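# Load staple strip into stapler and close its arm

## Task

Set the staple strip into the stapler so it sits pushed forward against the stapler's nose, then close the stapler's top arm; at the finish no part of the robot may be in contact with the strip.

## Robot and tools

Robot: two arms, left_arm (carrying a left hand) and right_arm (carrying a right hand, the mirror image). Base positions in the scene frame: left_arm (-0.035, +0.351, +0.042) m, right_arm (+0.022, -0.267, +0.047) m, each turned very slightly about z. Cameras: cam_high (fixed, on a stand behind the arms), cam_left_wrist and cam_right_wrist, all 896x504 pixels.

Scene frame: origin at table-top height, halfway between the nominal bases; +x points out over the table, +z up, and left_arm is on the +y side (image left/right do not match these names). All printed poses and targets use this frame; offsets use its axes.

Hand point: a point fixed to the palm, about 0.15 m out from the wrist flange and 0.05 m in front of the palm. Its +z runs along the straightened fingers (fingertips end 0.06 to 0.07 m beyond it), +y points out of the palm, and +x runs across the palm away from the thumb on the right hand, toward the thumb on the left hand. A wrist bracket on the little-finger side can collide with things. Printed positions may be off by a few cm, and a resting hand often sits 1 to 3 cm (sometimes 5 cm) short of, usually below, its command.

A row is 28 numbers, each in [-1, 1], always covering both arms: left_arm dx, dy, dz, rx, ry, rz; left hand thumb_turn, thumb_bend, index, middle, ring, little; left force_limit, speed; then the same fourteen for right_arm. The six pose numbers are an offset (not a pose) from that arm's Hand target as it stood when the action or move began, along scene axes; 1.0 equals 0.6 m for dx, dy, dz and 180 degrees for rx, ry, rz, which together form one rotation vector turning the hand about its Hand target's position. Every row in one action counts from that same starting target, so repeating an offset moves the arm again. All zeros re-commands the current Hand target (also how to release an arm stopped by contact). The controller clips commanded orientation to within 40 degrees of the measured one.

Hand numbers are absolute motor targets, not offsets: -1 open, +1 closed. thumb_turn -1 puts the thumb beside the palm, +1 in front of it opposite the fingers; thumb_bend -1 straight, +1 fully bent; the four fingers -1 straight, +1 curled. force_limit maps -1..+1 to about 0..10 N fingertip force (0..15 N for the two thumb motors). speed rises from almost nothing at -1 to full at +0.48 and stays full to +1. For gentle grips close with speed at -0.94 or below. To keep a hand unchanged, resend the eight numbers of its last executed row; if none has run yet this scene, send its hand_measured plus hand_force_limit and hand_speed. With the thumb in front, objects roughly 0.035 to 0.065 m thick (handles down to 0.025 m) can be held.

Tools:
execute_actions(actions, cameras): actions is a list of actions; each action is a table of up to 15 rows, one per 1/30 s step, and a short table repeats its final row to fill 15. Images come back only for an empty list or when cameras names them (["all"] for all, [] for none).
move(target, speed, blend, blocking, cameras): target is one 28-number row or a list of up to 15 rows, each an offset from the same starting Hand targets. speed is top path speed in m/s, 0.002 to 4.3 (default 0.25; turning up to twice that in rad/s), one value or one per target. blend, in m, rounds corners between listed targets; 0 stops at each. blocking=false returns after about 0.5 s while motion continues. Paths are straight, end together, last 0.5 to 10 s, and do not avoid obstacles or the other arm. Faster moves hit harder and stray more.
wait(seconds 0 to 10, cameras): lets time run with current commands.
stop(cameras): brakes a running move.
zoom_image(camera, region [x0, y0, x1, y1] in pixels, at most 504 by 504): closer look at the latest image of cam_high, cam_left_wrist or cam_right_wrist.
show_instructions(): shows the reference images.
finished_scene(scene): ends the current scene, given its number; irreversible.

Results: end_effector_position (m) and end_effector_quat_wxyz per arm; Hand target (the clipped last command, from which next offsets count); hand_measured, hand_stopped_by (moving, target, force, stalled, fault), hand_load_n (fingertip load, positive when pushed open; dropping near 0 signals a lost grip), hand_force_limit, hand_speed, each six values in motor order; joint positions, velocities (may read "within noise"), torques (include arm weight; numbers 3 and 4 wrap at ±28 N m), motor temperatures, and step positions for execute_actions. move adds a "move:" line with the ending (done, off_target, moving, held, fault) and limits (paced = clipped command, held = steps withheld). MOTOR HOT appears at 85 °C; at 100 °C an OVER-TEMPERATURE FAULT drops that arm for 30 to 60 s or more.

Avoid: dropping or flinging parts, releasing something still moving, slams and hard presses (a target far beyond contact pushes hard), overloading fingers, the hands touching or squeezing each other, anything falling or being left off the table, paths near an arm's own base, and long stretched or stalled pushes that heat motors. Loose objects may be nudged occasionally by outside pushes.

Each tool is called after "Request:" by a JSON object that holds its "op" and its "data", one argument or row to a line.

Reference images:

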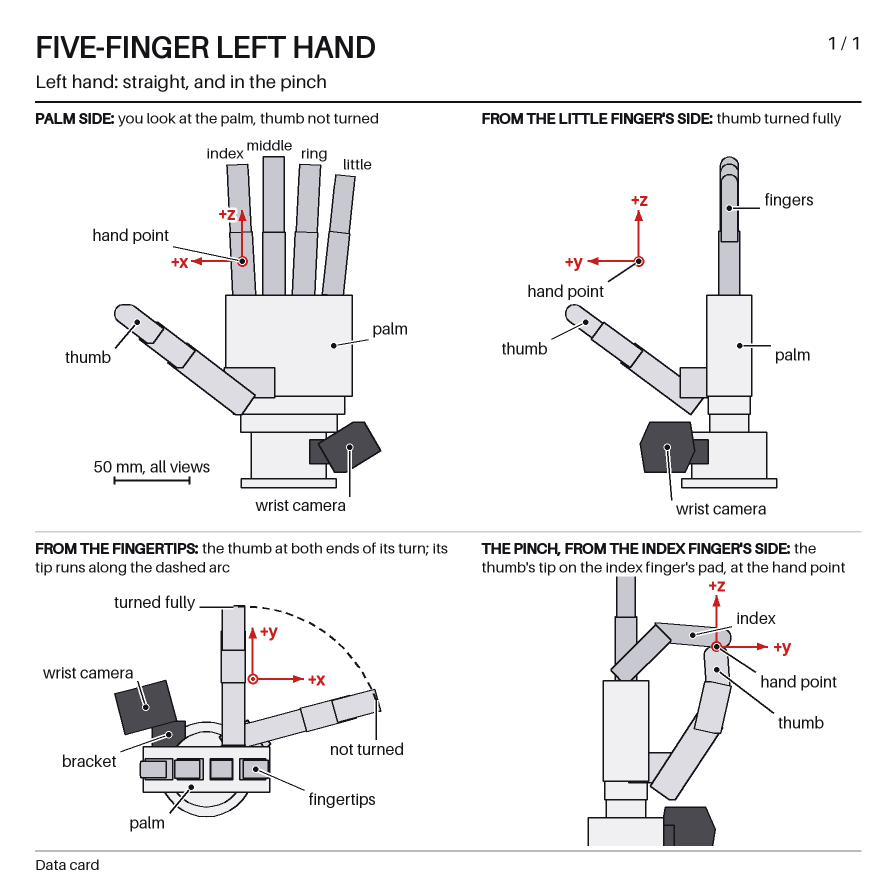

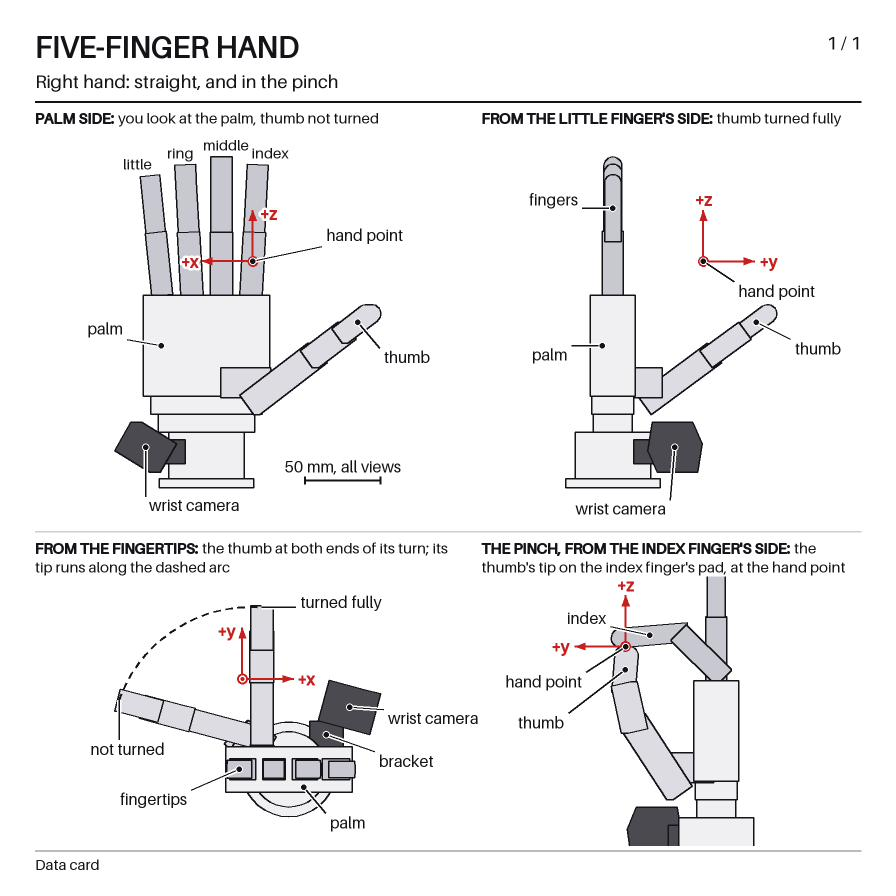

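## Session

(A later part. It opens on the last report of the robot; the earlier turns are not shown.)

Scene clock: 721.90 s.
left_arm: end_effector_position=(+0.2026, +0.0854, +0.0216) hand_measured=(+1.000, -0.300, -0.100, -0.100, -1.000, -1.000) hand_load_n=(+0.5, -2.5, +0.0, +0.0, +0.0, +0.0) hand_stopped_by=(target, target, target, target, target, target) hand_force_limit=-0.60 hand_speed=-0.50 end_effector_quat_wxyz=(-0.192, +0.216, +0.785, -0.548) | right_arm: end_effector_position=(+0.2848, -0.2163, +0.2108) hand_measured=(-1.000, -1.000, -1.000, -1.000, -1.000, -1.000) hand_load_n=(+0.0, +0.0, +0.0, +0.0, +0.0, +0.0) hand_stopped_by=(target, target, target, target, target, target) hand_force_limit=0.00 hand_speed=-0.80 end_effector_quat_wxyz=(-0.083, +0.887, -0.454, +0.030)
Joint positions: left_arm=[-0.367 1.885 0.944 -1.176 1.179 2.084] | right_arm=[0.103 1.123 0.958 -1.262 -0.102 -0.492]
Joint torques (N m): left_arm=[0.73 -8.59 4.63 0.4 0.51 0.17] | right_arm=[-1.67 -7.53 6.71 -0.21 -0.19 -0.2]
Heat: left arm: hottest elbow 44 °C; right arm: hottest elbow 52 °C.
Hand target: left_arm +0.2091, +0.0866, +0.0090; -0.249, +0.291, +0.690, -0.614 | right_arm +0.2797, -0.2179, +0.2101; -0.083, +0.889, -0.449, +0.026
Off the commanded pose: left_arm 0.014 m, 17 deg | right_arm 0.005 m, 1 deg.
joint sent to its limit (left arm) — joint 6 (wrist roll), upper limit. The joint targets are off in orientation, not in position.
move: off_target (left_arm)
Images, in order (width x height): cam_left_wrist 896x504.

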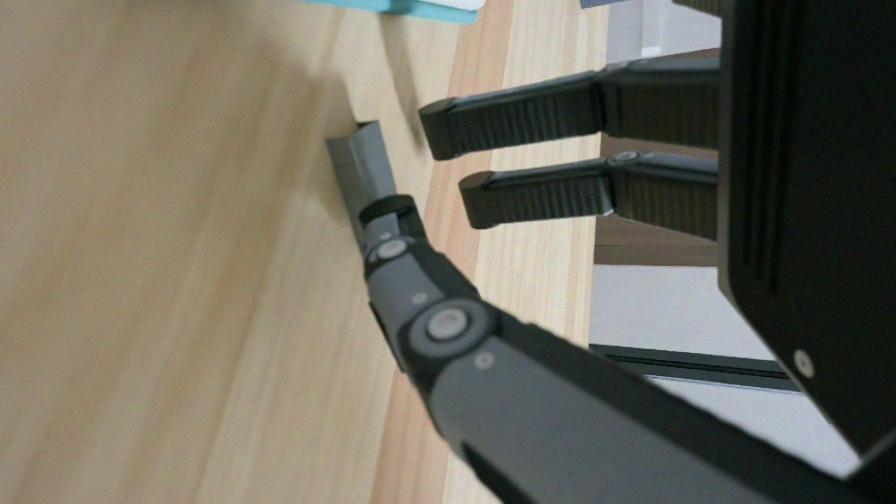

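Request:
{"op": "wait", "data": {
  "seconds": 0,
  "cameras": ["cam_right_wrist"]
}}

Request:
{"op": "zoom_image", "data": {
  "camera": "cam_right_wrist",
  "region": [150, 220, 430, 500]
}}

Scene clock: 756.63 s.
left_arm: end_effector_position=(+0.2026, +0.0854, +0.0216) hand_measured=(+1.000, -0.300, -0.100, -0.100, -1.000, -1.000) hand_load_n=(+0.5, -2.5, +0.0, +0.0, -0.5, +0.0) hand_stopped_by=(target, target, target, target, target, target) hand_force_limit=-0.60 hand_speed=-0.50 end_effector_quat_wxyz=(-0.192, +0.216, +0.785, -0.548) | right_arm: end_effector_position=(+0.2848, -0.2163, +0.2108) hand_measured=(-1.000, -1.000, -1.000, -1.000, -1.000, -1.000) hand_load_n=(+0.0, +0.0, +0.0, +0.0, +0.0, +0.0) hand_stopped_by=(target, target, target, target, target, target) hand_force_limit=0.00 hand_speed=-0.80 end_effector_quat_wxyz=(-0.083, +0.887, -0.454, +0.030)
Joint positions: left_arm=[-0.367 1.885 0.944 -1.176 1.179 2.084] | right_arm=[0.103 1.123 0.958 -1.262 -0.102 -0.492]
Joint torques (N m): left_arm=[0.73 -8.59 4.62 0.39 0.51 0.17] | right_arm=[-1.49 -7.53 6.69 -0.2 -0.18 -0.2]
Heat: left arm: hottest elbow 43 °C; right arm: hottest elbow 52 °C.
Hand target: left_arm +0.2091, +0.0866, +0.0090; -0.249, +0.291, +0.690, -0.614 | right_arm +0.2797, -0.2179, +0.2101; -0.083, +0.889, -0.449, +0.026
Off the commanded pose: left_arm 0.014 m, 17 deg | right_arm 0.005 m, 1 deg.
Images, in order (width x height): cam_right_wrist 896x504.

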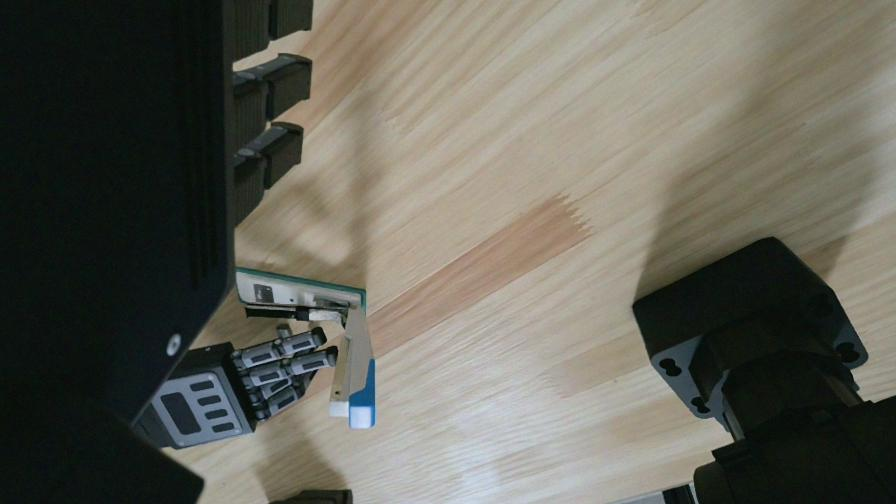

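Scaled by 1.800.

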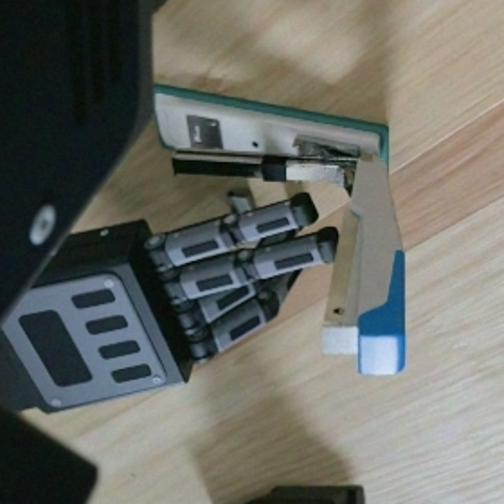

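Request:
{"op": "move", "data": {
  "target": [0,0,0.018,0,0,0,1,-0.3,-0.1,-0.1,-1,-1,-0.6,-0.5,0,0,0,0,0,0,-1,-1,-1,-1,-1,-1,0,-0.8],
  "cameras": ["cam_left_wrist"],
  "speed": 0.04
}}

Request:
{"op": "zoom_image", "data": {
  "camera": "cam_left_wrist",
  "region": [270, 60, 630, 330]
}}

Scene clock: 776.73 s.
left_arm: end_effector_position=(+0.2027, +0.0852, +0.0218) hand_measured=(+1.000, -0.300, -0.100, -0.100, -1.000, -1.000) hand_load_n=(+0.0, -2.5, +0.0, -0.5, +0.0, +0.0) hand_stopped_by=(target, target, target, target, target, target) hand_force_limit=-0.60 hand_speed=-0.50 end_effector_quat_wxyz=(-0.192, +0.215, +0.785, -0.548) | right_arm: end_effector_position=(+0.2848, -0.2163, +0.2108) hand_measured=(-1.000, -1.000, -1.000, -1.000, -1.000, -1.000) hand_load_n=(+0.0, +0.0, +0.0, +0.0, +0.0, +0.0) hand_stopped_by=(target, target, target, target, target, target) hand_force_limit=0.00 hand_speed=-0.80 end_effector_quat_wxyz=(-0.083, +0.887, -0.454, +0.030)
Joint positions: left_arm=[-0.367 1.885 0.944 -1.176 1.181 2.084] | right_arm=[0.103 1.123 0.958 -1.262 -0.102 -0.492]
Joint torques (N m): left_arm=[0.73 -10.52 4.77 -0.4 0.54 0.17] | right_arm=[-1.44 -7.53 6.72 -0.21 -0.18 -0.21]
Heat: left arm: hottest elbow 42 °C; right arm: hottest elbow 52 °C.
Hand target: left_arm +0.2091, +0.0866, +0.0198; -0.249, +0.291, +0.690, -0.614 | right_arm +0.2797, -0.2179, +0.2101; -0.083, +0.889, -0.449, +0.026
Off the commanded pose: left_arm 0.007 m, 17 deg | right_arm 0.005 m, 1 deg.
joint sent to its limit (left arm) — joint 6 (wrist roll), upper limit. The joint targets are off in orientation, not in position.
move: off_target (left_arm)
Images, in order (width x height): cam_left_wrist 896x504.

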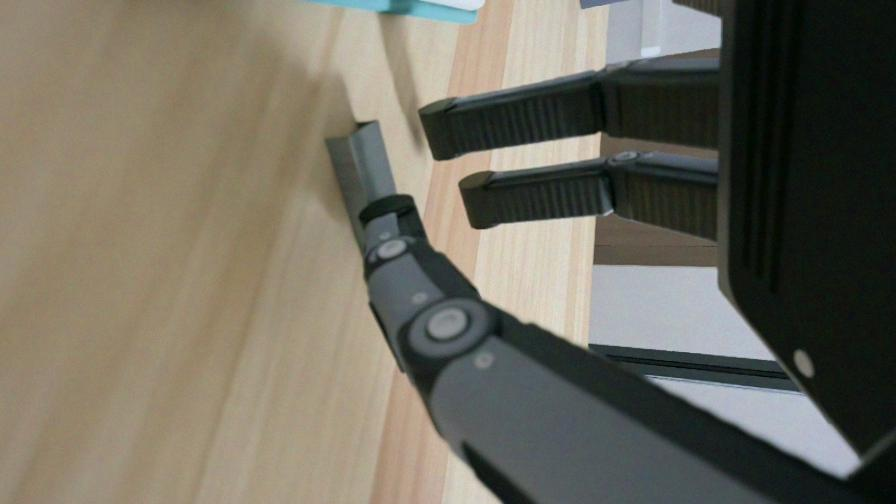

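Scaled by 1.400.

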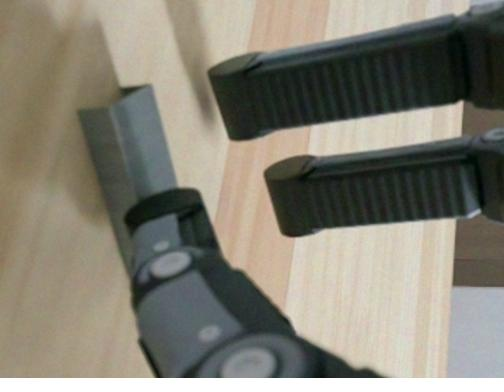

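Request:
{"op": "move", "data": {
  "target": [0,0,0.02,0,0,0,1,-0.3,-0.1,-0.1,-1,-1,-0.6,-0.5,0,0,0,0,0,0,-1,-1,-1,-1,-1,-1,0,-0.8],
  "cameras": ["cam_left_wrist"],
  "speed": 0.04
}}

Request:
{"op": "zoom_image", "data": {
  "camera": "cam_left_wrist",
  "region": [270, 60, 630, 330]
}}

Scene clock: 785.87 s.
left_arm: end_effector_position=(+0.2011, +0.0861, +0.0231) hand_measured=(+1.000, -0.300, -0.100, -0.100, -1.000, -1.000) hand_load_n=(+0.0, +0.0, -0.5, +0.0, +0.0, +0.0) hand_stopped_by=(target, target, target, target, target, target) hand_force_limit=-0.60 hand_speed=-0.50 end_effector_quat_wxyz=(-0.195, +0.213, +0.785, -0.547) | right_arm: end_effector_position=(+0.2848, -0.2163, +0.2108) hand_measured=(-1.000, -1.000, -1.000, -1.000, -1.000, -1.000) hand_load_n=(+0.0, +0.0, +0.0, +0.0, +0.0, +0.0) hand_stopped_by=(target, target, target, target, target, target) hand_force_limit=0.00 hand_speed=-0.80 end_effector_quat_wxyz=(-0.083, +0.887, -0.454, +0.030)
Joint positions: left_arm=[-0.367 1.884 0.944 -1.187 1.179 2.085] | right_arm=[0.103 1.123 0.958 -1.262 -0.102 -0.492]
Joint torques (N m): left_arm=[0.67 -12.51 5.01 -0.87 0.55 0.15] | right_arm=[-1.38 -7.36 6.63 -0.23 -0.17 -0.2]
Heat: left arm: hottest elbow 42 °C; right arm: hottest elbow 52 °C.
Hand target: left_arm +0.2091, +0.0866, +0.0318; -0.249, +0.291, +0.690, -0.614 | right_arm +0.2797, -0.2179, +0.2101; -0.083, +0.889, -0.449, +0.026
Off the commanded pose: left_arm 0.012 m, 17 deg | right_arm 0.005 m, 1 deg.
joint sent to its limit (left arm) — joint 6 (wrist roll), upper limit. The joint targets are off in orientation, not in position.
move: off_target (left_arm)
Images, in order (width x height): cam_left_wrist 896x504.

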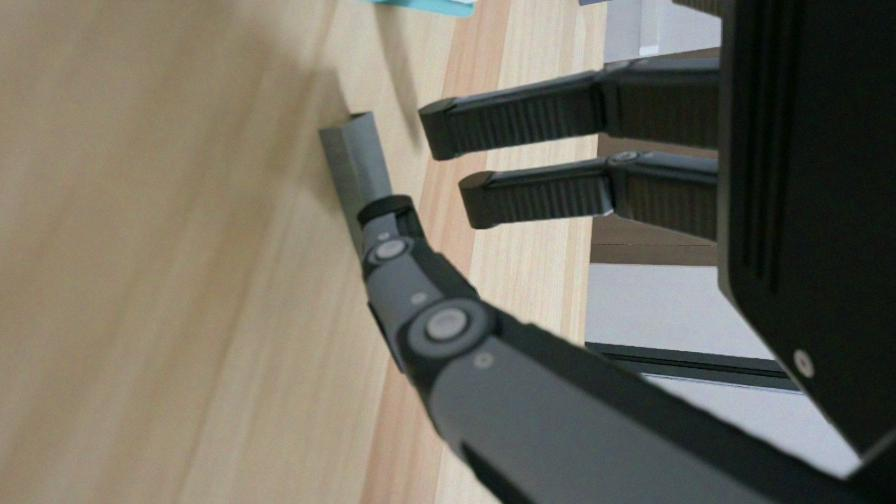

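Scaled by 1.400.

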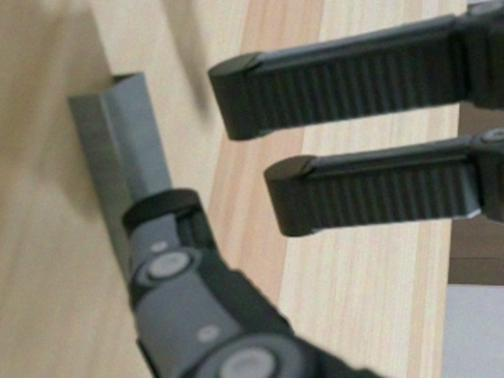

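Request:
{"op": "move", "data": {
  "target": [
    [0.004,0.008,0.0,0,0,0,1,-0.18,-0.2,-0.2,-1,-1,-0.6,-0.5,0,0,0,0,0,0,-1,-1,-1,-1,-1,-1,0,-0.8],
    [0.0023,0.0048,-0.0355,0,0,0,1,-0.18,-0.2,-0.2,-1,-1,-0.6,-0.5,0,0,0,0,0,0,-1,-1,-1,-1,-1,-1,0,-0.8]
  ],
  "cameras": ["cam_left_wrist"],
  "speed": 0.05
}}

Request:
{"op": "zoom_image", "data": {
  "camera": "cam_left_wrist",
  "region": [270, 60, 630, 330]
}}

Scene clock: 842.20 s.
left_arm: end_effector_position=(+0.2037, +0.0883, +0.0177) hand_measured=(+1.000, -0.180, -0.200, -0.200, -1.000, -1.000) hand_load_n=(+0.5, -1.5, +0.0, +0.0, +0.0, -0.5) hand_stopped_by=(target, target, target, target, target, target) hand_force_limit=-0.60 hand_speed=-0.50 end_effector_quat_wxyz=(-0.192, +0.216, +0.788, -0.544) | right_arm: end_effector_position=(+0.2848, -0.2163, +0.2108) hand_measured=(-1.000, -1.000, -1.000, -1.000, -1.000, -1.000) hand_load_n=(+0.0, +0.0, +0.0, +0.0, +0.0, +0.0) hand_stopped_by=(target, target, target, target, target, target) hand_force_limit=0.00 hand_speed=-0.80 end_effector_quat_wxyz=(-0.083, +0.887, -0.454, +0.030)
Joint positions: left_arm=[-0.363 1.891 0.944 -1.172 1.168 2.085] | right_arm=[0.103 1.123 0.958 -1.262 -0.102 -0.492]
Joint torques (N m): left_arm=[0.85 -9.41 4.7 0.25 0.69 0.16] | right_arm=[-1.55 -7.59 6.67 -0.2 -0.19 -0.2]
Heat: left arm: hottest elbow 42 °C; right arm: hottest elbow 52 °C.
Hand target: left_arm +0.2105, +0.0895, +0.0105; -0.249, +0.291, +0.690, -0.614 | right_arm +0.2797, -0.2179, +0.2101; -0.083, +0.889, -0.449, +0.026
Off the commanded pose: left_arm 0.010 m, 18 deg | right_arm 0.005 m, 1 deg.
joint sent to its limit (left arm) — joint 6 (wrist roll), upper limit. The joint targets are off in orientation, not in position.
move: off_target (left_arm)
Images, in order (width x height): cam_left_wrist 896x504.

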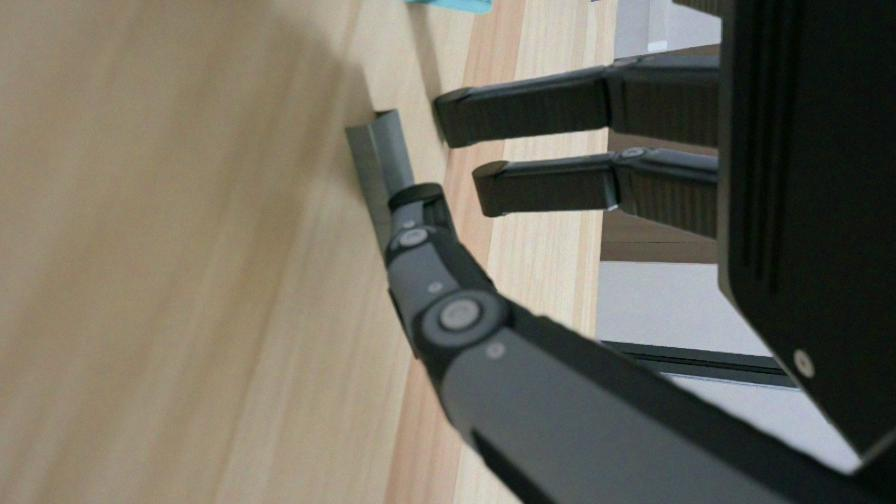

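Scaled by 1.400.

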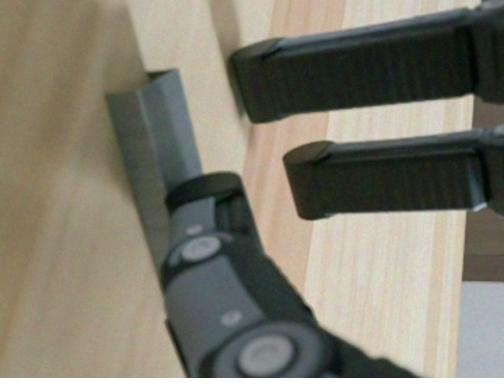

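Request:
{"op": "move", "data": {
  "target": [
    [0.0,0.0,0.055,0,0,0,1,-0.08,-0.2,-0.2,-1,-1,-0.6,-0.5,0,0,0,0,0,0,-1,-1,-1,-1,-1,-1,0,-0.8],
    [0.0108,0.0103,0.045,0,0,0,1,-0.08,-0.2,-0.2,-1,-1,-0.6,-0.5,0,0,0,0,0,0,-1,-1,-1,-1,-1,-1,0,-0.8],
    [0.0108,0.0103,-0.008,0,0,0,1,-0.08,-0.2,-0.2,-1,-1,-0.6,-0.5,0,0,0,0,0,0,-1,-1,-1,-1,-1,-1,0,-0.8]
  ],
  "cameras": ["cam_left_wrist"],
  "speed": 0.08,
  "blend": [0.005,0.005,0]
}}

Request:
{"op": "zoom_image", "data": {
  "camera": "cam_left_wrist",
  "region": [270, 60, 630, 330]
}}

Scene clock: 877.90 s.
left_arm: end_effector_position=(+0.2051, +0.0944, +0.0172) hand_measured=(+1.000, -0.080, -0.200, -0.200, -1.000, -1.000) hand_load_n=(+0.0, +0.0, +0.0, +1.0, +0.0, +0.0) hand_stopped_by=(target, target, target, target, target, target) hand_force_limit=-0.60 hand_speed=-0.50 end_effector_quat_wxyz=(-0.196, +0.201, +0.790, -0.545) | right_arm: end_effector_position=(+0.2848, -0.2163, +0.2108) hand_measured=(-1.000, -1.000, -1.000, -1.000, -1.000, -1.000) hand_load_n=(+0.0, +0.0, +0.5, +0.0, +0.0, +0.0) hand_stopped_by=(target, target, target, target, target, target) hand_force_limit=0.00 hand_speed=-0.80 end_effector_quat_wxyz=(-0.083, +0.887, -0.454, +0.030)
Joint positions: left_arm=[-0.342 1.9 0.944 -1.187 1.17 2.085] | right_arm=[0.103 1.123 0.958 -1.262 -0.102 -0.492]
Joint torques (N m): left_arm=[0.67 -9.23 5.22 0.44 0.19 0.16] | right_arm=[-1.67 -7.65 6.74 -0.25 -0.17 -0.2]
Heat: left arm: hottest elbow 41 °C; right arm: hottest elbow 52 °C.
Hand target: left_arm +0.2170, +0.0956, +0.0058; -0.249, +0.291, +0.690, -0.614 | right_arm +0.2797, -0.2179, +0.2101; -0.083, +0.889, -0.449, +0.026
Off the commanded pose: left_arm 0.017 m, 18 deg | right_arm 0.005 m, 1 deg.
joint sent to its limit (left arm) — joint 6 (wrist roll), upper limit. The joint targets are off in orientation, not in position.
move: off_target (left_arm)
Images, in order (width x height): cam_left_wrist 896x504.

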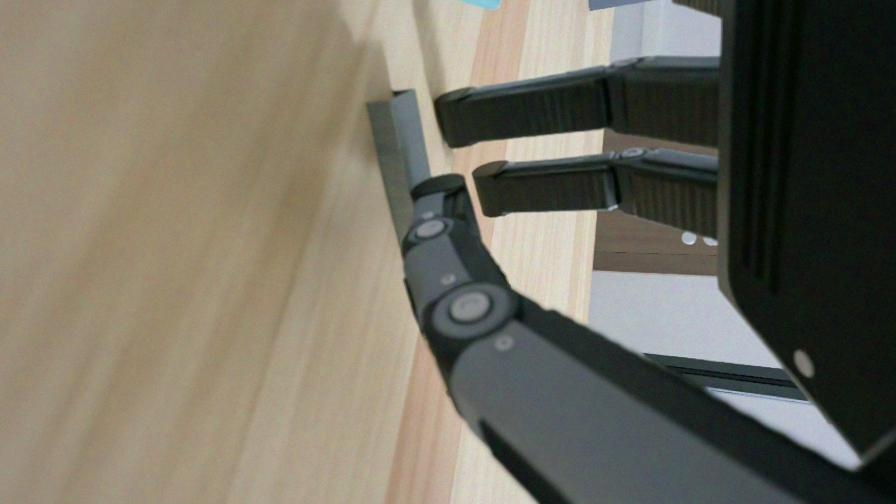

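Scaled by 1.400.

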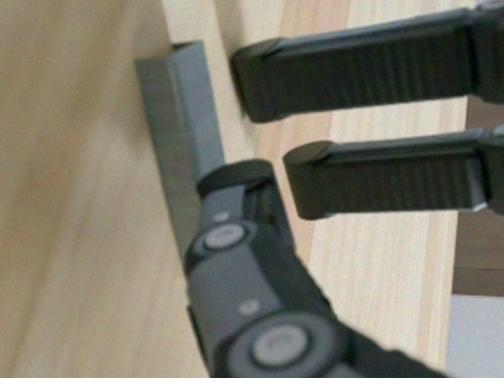

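Request:
{"op": "move", "data": {
  "target": [0.004,0.0052,-0.0153,0,0,0,1,-0.08,-0.2,-0.2,-1,-1,-0.6,-0.5,0,0,0,0,0,0,-1,-1,-1,-1,-1,-1,0,-0.8],
  "cameras": ["cam_left_wrist"],
  "speed": 0.05
}}

Request:
{"op": "zoom_image", "data": {
  "camera": "cam_left_wrist",
  "region": [270, 60, 630, 330]
}}

Scene clock: 907.23 s.
left_arm: end_effector_position=(+0.2051, +0.0944, +0.0168) hand_measured=(+1.000, -0.080, -0.200, -0.200, -1.000, -1.000) hand_load_n=(+0.0, +0.0, +0.0, +2.0, +0.0, +0.0) hand_stopped_by=(target, target, target, target, target, target) hand_force_limit=-0.60 hand_speed=-0.50 end_effector_quat_wxyz=(-0.197, +0.197, +0.789, -0.547) | right_arm: end_effector_position=(+0.2848, -0.2163, +0.2108) hand_measured=(-1.000, -1.000, -1.000, -1.000, -1.000, -1.000) hand_load_n=(+0.0, +0.0, +0.0, +0.0, +0.0, +0.0) hand_stopped_by=(target, target, target, target, target, target) hand_force_limit=0.00 hand_speed=-0.80 end_effector_quat_wxyz=(-0.083, +0.887, -0.454, +0.030)
Joint positions: left_arm=[-0.34 1.903 0.944 -1.187 1.174 2.082] | right_arm=[0.103 1.123 0.958 -1.262 -0.102 -0.492]
Joint torques (N m): left_arm=[1.2 -8.06 5.18 1.05 -0.22 0.18] | right_arm=[-1.61 -7.36 6.72 -0.18 -0.2 -0.2]
Heat: left arm: hottest elbow 41 °C; right arm: hottest elbow 52 °C.
Hand target: left_arm +0.2194, +0.0987, -0.0034; -0.249, +0.291, +0.690, -0.614 | right_arm +0.2797, -0.2179, +0.2101; -0.083, +0.889, -0.449, +0.026
Off the commanded pose: left_arm 0.025 m, 18 deg | right_arm 0.005 m, 1 deg.
joint sent to its limit (left arm) — joint 6 (wrist roll), upper limit. The joint targets are off in orientation, not in position.
move: off_target (left_arm)
Images, in order (width x height): cam_left_wrist 896x504.

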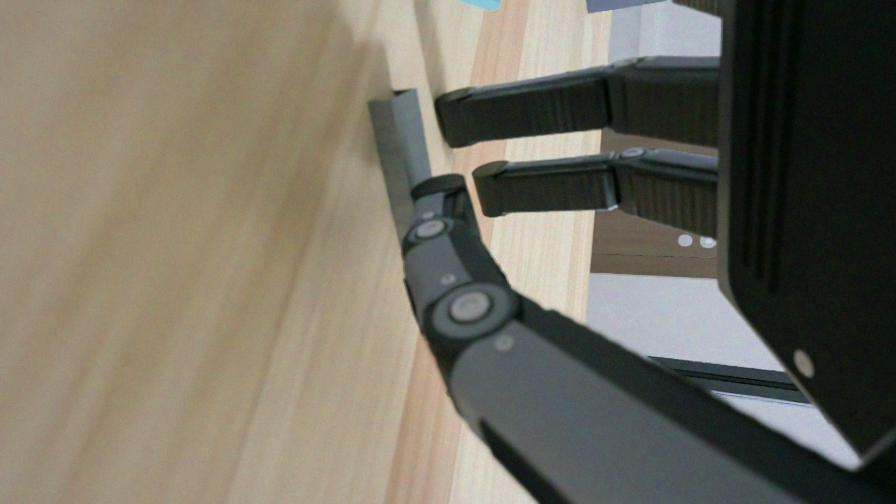

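Scaled by 1.400.

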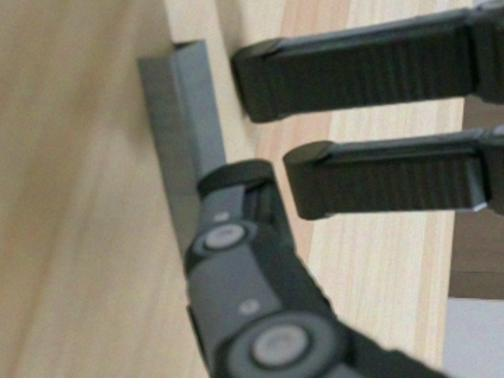

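Request:
{"op": "move", "data": {
  "target": [
    [-0.004,-0.0052,0.0257,0,0,0,1,-0.08,-0.2,-0.2,-1,-1,-0.6,-0.5,0,0,0,0,0,0,-1,-1,-1,-1,-1,-1,0,-0.8],
    [-0.004,-0.0052,0.0257,0,0,0,1,-0.25,-0.2,-0.2,-1,-1,-0.6,-0.7,0,0,0,0,0,0,-1,-1,-1,-1,-1,-1,0,-0.8]
  ],
  "cameras": ["cam_left_wrist"],
  "speed": 0.05
}}

Request:
{"op": "zoom_image", "data": {
  "camera": "cam_left_wrist",
  "region": [270, 60, 630, 330]
}}

Scene clock: 937.17 s.
left_arm: end_effector_position=(+0.2051, +0.0944, +0.0168) hand_measured=(+1.000, -0.250, -0.200, -0.200, -1.000, -1.000) hand_load_n=(+0.0, +0.0, +0.0, +1.0, +0.0, +0.0) hand_stopped_by=(target, target, target, target, target, target) hand_force_limit=-0.60 hand_speed=-0.70 end_effector_quat_wxyz=(-0.197, +0.197, +0.789, -0.547) | right_arm: end_effector_position=(+0.2848, -0.2163, +0.2108) hand_measured=(-1.000, -1.000, -1.000, -1.000, -1.000, -1.000) hand_load_n=(+0.0, +0.0, +0.0, +0.0, +0.0, +0.0) hand_stopped_by=(target, target, target, target, target, target) hand_force_limit=0.00 hand_speed=-0.80 end_effector_quat_wxyz=(-0.083, +0.887, -0.454, +0.030)
Joint positions: left_arm=[-0.34 1.903 0.944 -1.187 1.174 2.082] | right_arm=[0.103 1.123 0.958 -1.262 -0.102 -0.492]
Joint torques (N m): left_arm=[0.62 -10.64 5.24 -0.03 0.08 0.18] | right_arm=[-1.61 -7.47 6.68 -0.21 -0.2 -0.19]
Heat: left arm: hottest elbow 41 °C; right arm: hottest elbow 52 °C.
Hand target: left_arm +0.2170, +0.0956, +0.0120; -0.249, +0.291, +0.690, -0.614 | right_arm +0.2797, -0.2179, +0.2101; -0.083, +0.889, -0.449, +0.026
Off the commanded pose: left_arm 0.013 m, 18 deg | right_arm 0.005 m, 1 deg.
joint sent to its limit (left arm) — joint 6 (wrist roll), upper limit. The joint targets are off in orientation, not in position.
move: off_target (left_arm); target 2's new numbers were sent with left_arm's hand 0.013 m and 18 deg from that target
Images, in order (width x height): cam_left_wrist 896x504.

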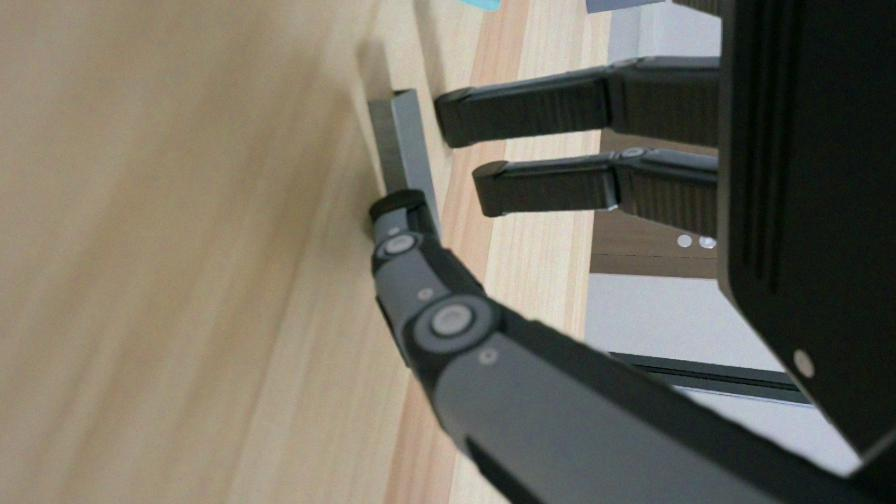

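Scaled by 1.400.

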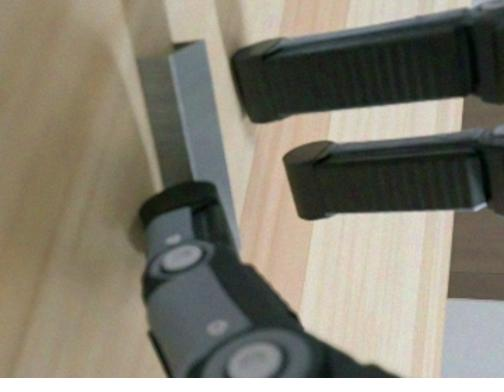

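Request:
{"op": "move", "data": {
  "target": [0,0,0.015,0,0,0,1,-0.25,-0.2,-0.2,-1,-1,-0.6,-0.7,0,0,0,0,0,0,-1,-1,-1,-1,-1,-1,0,-0.8],
  "cameras": [],
  "speed": 0.05
}}

Scene clock: 945.70 s.
left_arm: end_effector_position=(+0.2059, +0.0953, +0.0171) hand_measured=(+1.000, -0.250, -0.200, -0.200, -1.000, -1.000) hand_load_n=(+0.0, +0.0, +0.0, +1.0, +0.0, +0.0) hand_stopped_by=(target, target, target, target, target, target) hand_force_limit=-0.60 hand_speed=-0.70 end_effector_quat_wxyz=(-0.195, +0.200, +0.791, -0.544) | right_arm: end_effector_position=(+0.2848, -0.2163, +0.2108) hand_measured=(-1.000, -1.000, -1.000, -1.000, -1.000, -1.000) hand_load_n=(+0.0, +0.0, +0.0, +0.0, +0.0, +0.0) hand_stopped_by=(target, target, target, target, target, target) hand_force_limit=0.00 hand_speed=-0.80 end_effector_quat_wxyz=(-0.083, +0.887, -0.454, +0.030)
Joint positions: left_arm=[-0.34 1.898 0.944 -1.185 1.167 2.082] | right_arm=[0.103 1.123 0.958 -1.262 -0.102 -0.492]
Joint torques (N m): left_arm=[0.62 -11.81 5.39 -0.5 0.09 0.18] | right_arm=[-1.67 -7.53 6.64 -0.24 -0.17 -0.19]
Heat: left arm: hottest elbow 41 °C; right arm: hottest elbow 52 °C.
Hand target: left_arm +0.2170, +0.0956, +0.0210; -0.249, +0.291, +0.690, -0.614 | right_arm +0.2797, -0.2179, +0.2101; -0.083, +0.889, -0.449, +0.026
Off the commanded pose: left_arm 0.012 m, 19 deg | right_arm 0.005 m, 1 deg.
joint sent to its limit (left arm) — joint 6 (wrist roll), upper limit. The joint targets are off in orientation, not in position.
move: off_target (left_arm)
No camera images: "cameras" was empty.

Request:
{"op": "execute_actions", "data": {
  "actions": [
    [[0,0,0.005,0,0,0,1,-0.25,0.1,0.1,-1,-1,-0.5,-0.85,0,0,0,0,0,0,-1,-1,-1,-1,-1,-1,0,-0.8]],
    [[0,0,0,0,0,0,1,-0.25,0.1,0.1,-1,-1,-0.5,-0.85,0,0,0,0,0,0,-1,-1,-1,-1,-1,-1,0,-0.8]]
  ],
  "cameras": ["cam_left_wrist"]
}}

Request:
{"op": "zoom_image", "data": {
  "camera": "cam_left_wrist",
  "region": [270, 60, 630, 330]
}}

Scene clock: 951.87 s.
left_arm: end_effector_position=(+0.2063, +0.0955, +0.0179) hand_measured=(+1.000, -0.250, +0.100, -0.188, -1.000, -1.000) hand_load_n=(+0.0, +0.0, +0.0, +0.5, +0.0, -0.5) hand_stopped_by=(target, target, target, force, target, target) hand_force_limit=-0.50 hand_speed=-0.85 end_effector_quat_wxyz=(-0.193, +0.204, +0.791, -0.544) | right_arm: end_effector_position=(+0.2848, -0.2163, +0.2108) hand_measured=(-1.000, -1.000, -1.000, -1.000, -1.000, -1.000) hand_load_n=(+0.0, +0.0, +0.0, +0.0, +0.0, +0.0) hand_stopped_by=(target, target, target, target, target, target) hand_force_limit=0.00 hand_speed=-0.80 end_effector_quat_wxyz=(-0.083, +0.887, -0.454, +0.030)
Joint positions: left_arm=[-0.34 1.894 0.944 -1.187 1.164 2.087] | right_arm=[0.103 1.123 0.958 -1.262 -0.102 -0.492]
Joint torques (N m): left_arm=[0.62 -12.04 5.48 -0.73 0.27 0.17] | right_arm=[-1.38 -7.53 6.65 -0.18 -0.17 -0.2]
Heat: left arm: hottest elbow 41 °C; right arm: hottest elbow 52 °C.
Hand target: left_arm +0.2170, +0.0956, +0.0240; -0.249, +0.291, +0.690, -0.614 | right_arm +0.2797, -0.2179, +0.2101; -0.083, +0.889, -0.449, +0.026
Off the commanded pose: left_arm 0.012 m, 18 deg | right_arm 0.005 m, 1 deg.
joint sent to its limit (left arm) — joint 6 (wrist roll), upper limit. The joint targets are off in orientation, not in position.
Step readings (end_effector_position of left_arm | right_arm):
0: (+0.2059, +0.0953, +0.0171) | (+0.2848, -0.2163, +0.2108)
1: (+0.2057, +0.0953, +0.0174) | (+0.2848, -0.2163, +0.2108)
2: (+0.2057, +0.0953, +0.0175) | (+0.2848, -0.2163, +0.2108)
4: (+0.2060, +0.0952, +0.0178) | (+0.2848, -0.2163, +0.2108)
8: (+0.2063, +0.0955, +0.0179) | (+0.2848, -0.2163, +0.2108)
15: (+0.2063, +0.0955, +0.0179) | (+0.2848, -0.2163, +0.2108)
16: (+0.2063, +0.0955, +0.0179) | (+0.2848, -0.2163, +0.2108)
17: (+0.2063, +0.0955, +0.0179) | (+0.2848, -0.2163, +0.2108)
19: (+0.2063, +0.0955, +0.0179) | (+0.2848, -0.2163, +0.2108)
23: (+0.2063, +0.0955, +0.0179) | (+0.2848, -0.2163, +0.2108)
30: (+0.2063, +0.0955, +0.0179) | (+0.2848, -0.2163, +0.2108)
Images, in order (width x height): cam_left_wrist 896x504.

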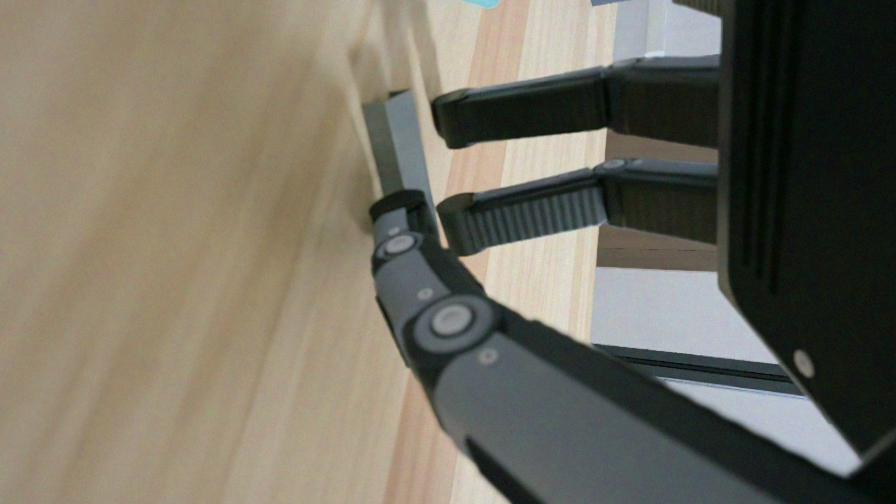

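Scaled by 1.400.

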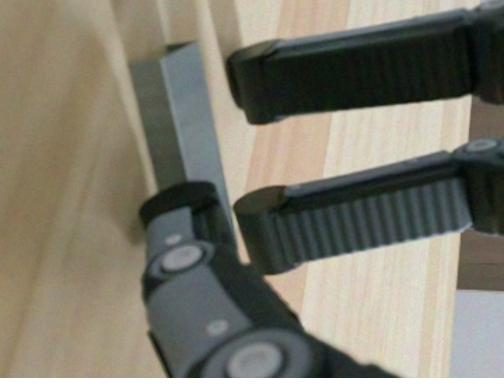

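Request:
{"op": "move", "data": {
  "target": [-0.005,-0.0067,0.027,0,0,0,1,-0.4,-0.35,-0.2,-1,-1,-0.5,-0.3,0,0,0,0,0,0,-1,-1,-1,-1,-1,-1,0,-0.8],
  "cameras": ["cam_left_wrist"],
  "speed": 0.05
}}

Request:
{"op": "zoom_image", "data": {
  "camera": "cam_left_wrist",
  "region": [270, 60, 630, 330]
}}

Scene clock: 984.87 s.
left_arm: end_effector_position=(+0.2039, +0.0966, +0.0292) hand_measured=(+1.000, -0.400, -0.350, -0.200, -1.000, -1.000) hand_load_n=(+0.0, +0.0, +0.0, +0.0, +0.0, +0.0) hand_stopped_by=(target, target, target, target, target, target) hand_force_limit=-0.50 hand_speed=-0.30 end_effector_quat_wxyz=(-0.198, +0.201, +0.792, -0.542) | right_arm: end_effector_position=(+0.2848, -0.2163, +0.2108) hand_measured=(-1.000, -1.000, -1.000, -1.000, -1.000, -1.000) hand_load_n=(+0.0, +0.0, +0.0, +0.0, +0.0, +0.0) hand_stopped_by=(target, target, target, target, target, target) hand_force_limit=0.00 hand_speed=-0.80 end_effector_quat_wxyz=(-0.083, +0.887, -0.454, +0.030)
Joint positions: left_arm=[-0.341 1.868 0.944 -1.221 1.162 2.084] | right_arm=[0.103 1.123 0.958 -1.262 -0.102 -0.492]
Joint torques (N m): left_arm=[-0.32 -12.57 5.91 -0.91 0.67 0.17] | right_arm=[-1.49 -7.59 6.64 -0.23 -0.17 -0.2]
Heat: left arm: hottest elbow 41 °C; right arm: hottest elbow 52 °C.
Hand target: left_arm +0.2139, +0.0916, +0.0401; -0.249, +0.291, +0.690, -0.614 | right_arm +0.2797, -0.2179, +0.2101; -0.083, +0.889, -0.449, +0.026
Off the commanded pose: left_arm 0.016 m, 19 deg | right_arm 0.005 m, 1 deg.
joint sent to its limit (left arm) — joint 6 (wrist roll), upper limit. The joint targets are off in orientation, not in position.
move: off_target (left_arm)
Images, in order (width x height): cam_left_wrist 896x504.

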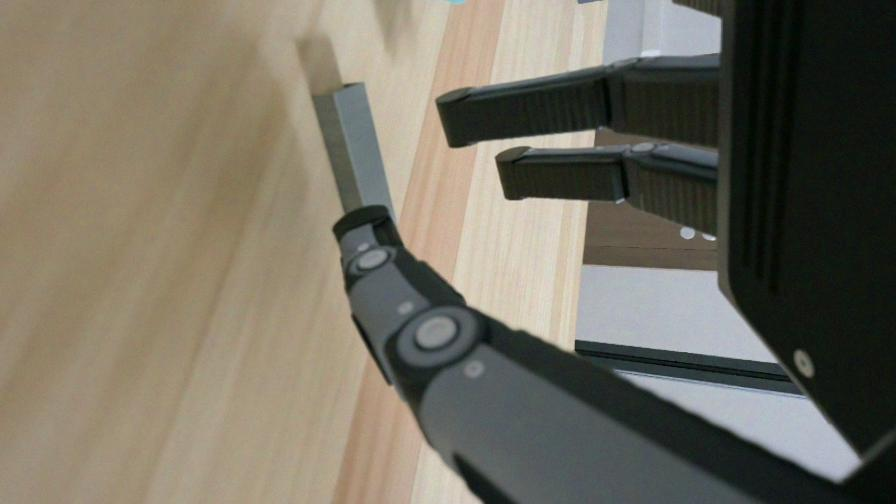

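Scaled by 1.400.

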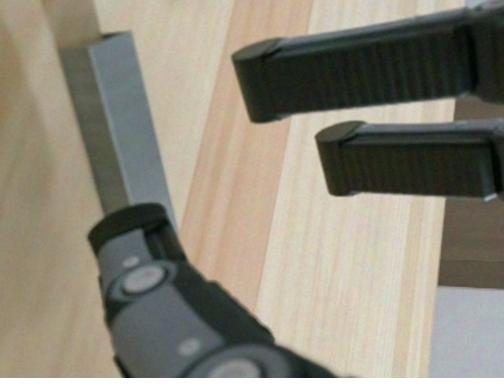

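Request:
{"op": "move", "data": {
  "target": [-0.0058,-0.0083,-0.0335,0,0,0,1,-0.4,-0.35,-0.2,-1,-1,-0.5,-0.3,0,0,0,0,0,0,-1,-1,-1,-1,-1,-1,0,-0.8],
  "cameras": ["cam_left_wrist"],
  "speed": 0.05
}}

Request:
{"op": "zoom_image", "data": {
  "camera": "cam_left_wrist",
  "region": [270, 60, 630, 330]
}}

Scene clock: 1000.17 s.
left_arm: end_effector_position=(+0.2064, +0.0940, +0.0221) hand_measured=(+1.000, -0.400, -0.350, -0.200, -1.000, -1.000) hand_load_n=(+0.0, +0.0, +0.0, +0.0, +0.0, +0.0) hand_stopped_by=(target, target, target, target, target, target) hand_force_limit=-0.50 hand_speed=-0.30 end_effector_quat_wxyz=(-0.191, +0.206, +0.791, -0.544) | right_arm: end_effector_position=(+0.2848, -0.2163, +0.2108) hand_measured=(-1.000, -1.000, -1.000, -1.000, -1.000, -1.000) hand_load_n=(+0.0, +0.0, -0.5, +0.0, +0.0, +0.0) hand_stopped_by=(target, target, target, target, target, target) hand_force_limit=0.00 hand_speed=-0.80 end_effector_quat_wxyz=(-0.083, +0.887, -0.454, +0.030)
Joint positions: left_arm=[-0.344 1.882 0.944 -1.19 1.165 2.084] | right_arm=[0.103 1.123 0.958 -1.262 -0.102 -0.492]
Joint torques (N m): left_arm=[-1.14 -9.99 5.33 -0.02 0.99 0.17] | right_arm=[-1.55 -7.59 6.69 -0.18 -0.18 -0.19]
Heat: left arm: hottest elbow 41 °C; right arm: hottest elbow 52 °C.
Hand target: left_arm +0.2105, +0.0866, +0.0200; -0.249, +0.291, +0.690, -0.614 | right_arm +0.2797, -0.2179, +0.2101; -0.083, +0.889, -0.449, +0.026
Off the commanded pose: left_arm 0.009 m, 18 deg | right_arm 0.005 m, 1 deg.
joint sent to its limit (left arm) — joint 6 (wrist roll), upper limit. The joint targets are off in orientation, not in position.
move: off_target (left_arm)
Images, in order (width x height): cam_left_wrist 896x504.

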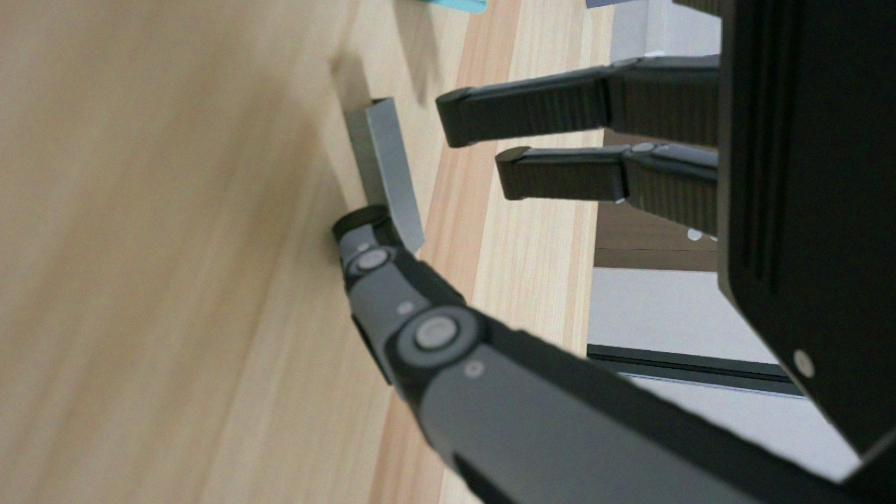

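Scaled by 1.400.

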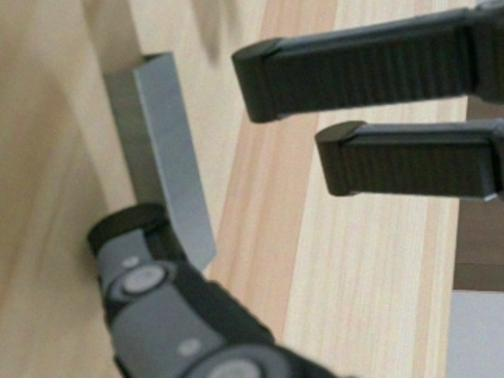

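Request:
{"op": "execute_actions", "data": {
  "actions": [
    [[-0.007,-0.01,0,0,0,0,1,-0.4,-0.35,-0.2,-1,-1,-0.5,-0.3,0,0,0,0,0,0,-1,-1,-1,-1,-1,-1,0,-0.8]],
    [[0,0,0,0,0,0,1,-0.4,-0.35,-0.2,-1,-1,-0.5,-0.3,0,0,0,0,0,0,-1,-1,-1,-1,-1,-1,0,-0.8]]
  ],
  "cameras": ["cam_left_wrist"]
}}

Request:
{"op": "zoom_image", "data": {
  "camera": "cam_left_wrist",
  "region": [270, 60, 630, 330]
}}

Scene clock: 1021.10 s.
left_arm: end_effector_position=(+0.2032, +0.0868, +0.0224) hand_measured=(+1.000, -0.400, -0.350, -0.200, -1.000, -1.000) hand_load_n=(+0.0, +0.0, +0.0, +0.0, +0.0, +0.0) hand_stopped_by=(target, target, target, target, target, target) hand_force_limit=-0.50 hand_speed=-0.30 end_effector_quat_wxyz=(-0.192, +0.213, +0.786, -0.548) | right_arm: end_effector_position=(+0.2848, -0.2163, +0.2108) hand_measured=(-1.000, -1.000, -1.000, -1.000, -1.000, -1.000) hand_load_n=(+0.0, +0.0, +0.0, +0.0, +0.0, +0.0) hand_stopped_by=(target, target, target, target, target, target) hand_force_limit=0.00 hand_speed=-0.80 end_effector_quat_wxyz=(-0.083, +0.887, -0.454, +0.030)
Joint positions: left_arm=[-0.363 1.884 0.944 -1.181 1.179 2.084] | right_arm=[0.103 1.123 0.958 -1.262 -0.102 -0.492]
Joint torques (N m): left_arm=[-0.91 -10.05 5.07 -0.02 0.99 0.17] | right_arm=[-1.67 -7.47 6.72 -0.27 -0.18 -0.2]
Heat: left arm: hottest elbow 41 °C; right arm: hottest elbow 52 °C.
Hand target: left_arm +0.2063, +0.0806, +0.0201; -0.249, +0.291, +0.690, -0.614 | right_arm +0.2797, -0.2179, +0.2101; -0.083, +0.889, -0.449, +0.026
Off the commanded pose: left_arm 0.007 m, 17 deg | right_arm 0.005 m, 1 deg.
joint sent to its limit (left arm) — joint 6 (wrist roll), upper limit. The joint targets are off in orientation, not in position.
Step readings (end_effector_position of left_arm | right_arm):
0: (+0.2064, +0.0940, +0.0221) | (+0.2848, -0.2163, +0.2108)
1: (+0.2062, +0.0932, +0.0225) | (+0.2848, -0.2163, +0.2108)
2: (+0.2053, +0.0911, +0.0229) | (+0.2848, -0.2163, +0.2108)
4: (+0.2047, +0.0893, +0.0229) | (+0.2848, -0.2163, +0.2108)
8: (+0.2036, +0.0876, +0.0225) | (+0.2848, -0.2163, +0.2108)
15: (+0.2032, +0.0868, +0.0224) | (+0.2848, -0.2163, +0.2108)
16: (+0.2032, +0.0868, +0.0224) | (+0.2848, -0.2163, +0.2108)
17: (+0.2032, +0.0868, +0.0224) | (+0.2848, -0.2163, +0.2108)
19: (+0.2032, +0.0868, +0.0224) | (+0.2848, -0.2163, +0.2108)
23: (+0.2032, +0.0868, +0.0224) | (+0.2848, -0.2163, +0.2108)
30: (+0.2032, +0.0868, +0.0224) | (+0.2848, -0.2163, +0.2108)
Images, in order (width x height): cam_left_wrist 896x504.

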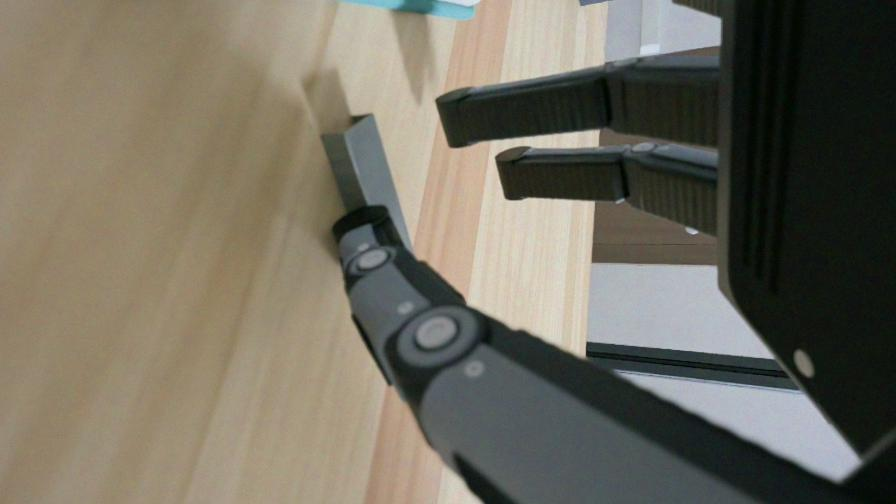

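Scaled by 1.400.

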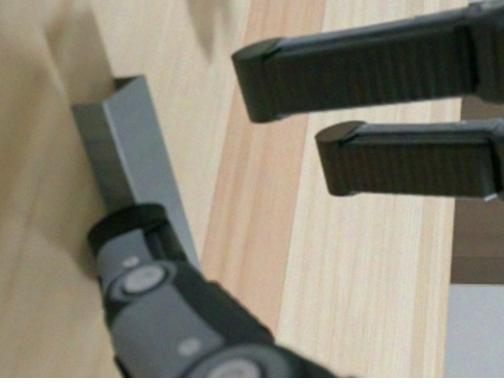

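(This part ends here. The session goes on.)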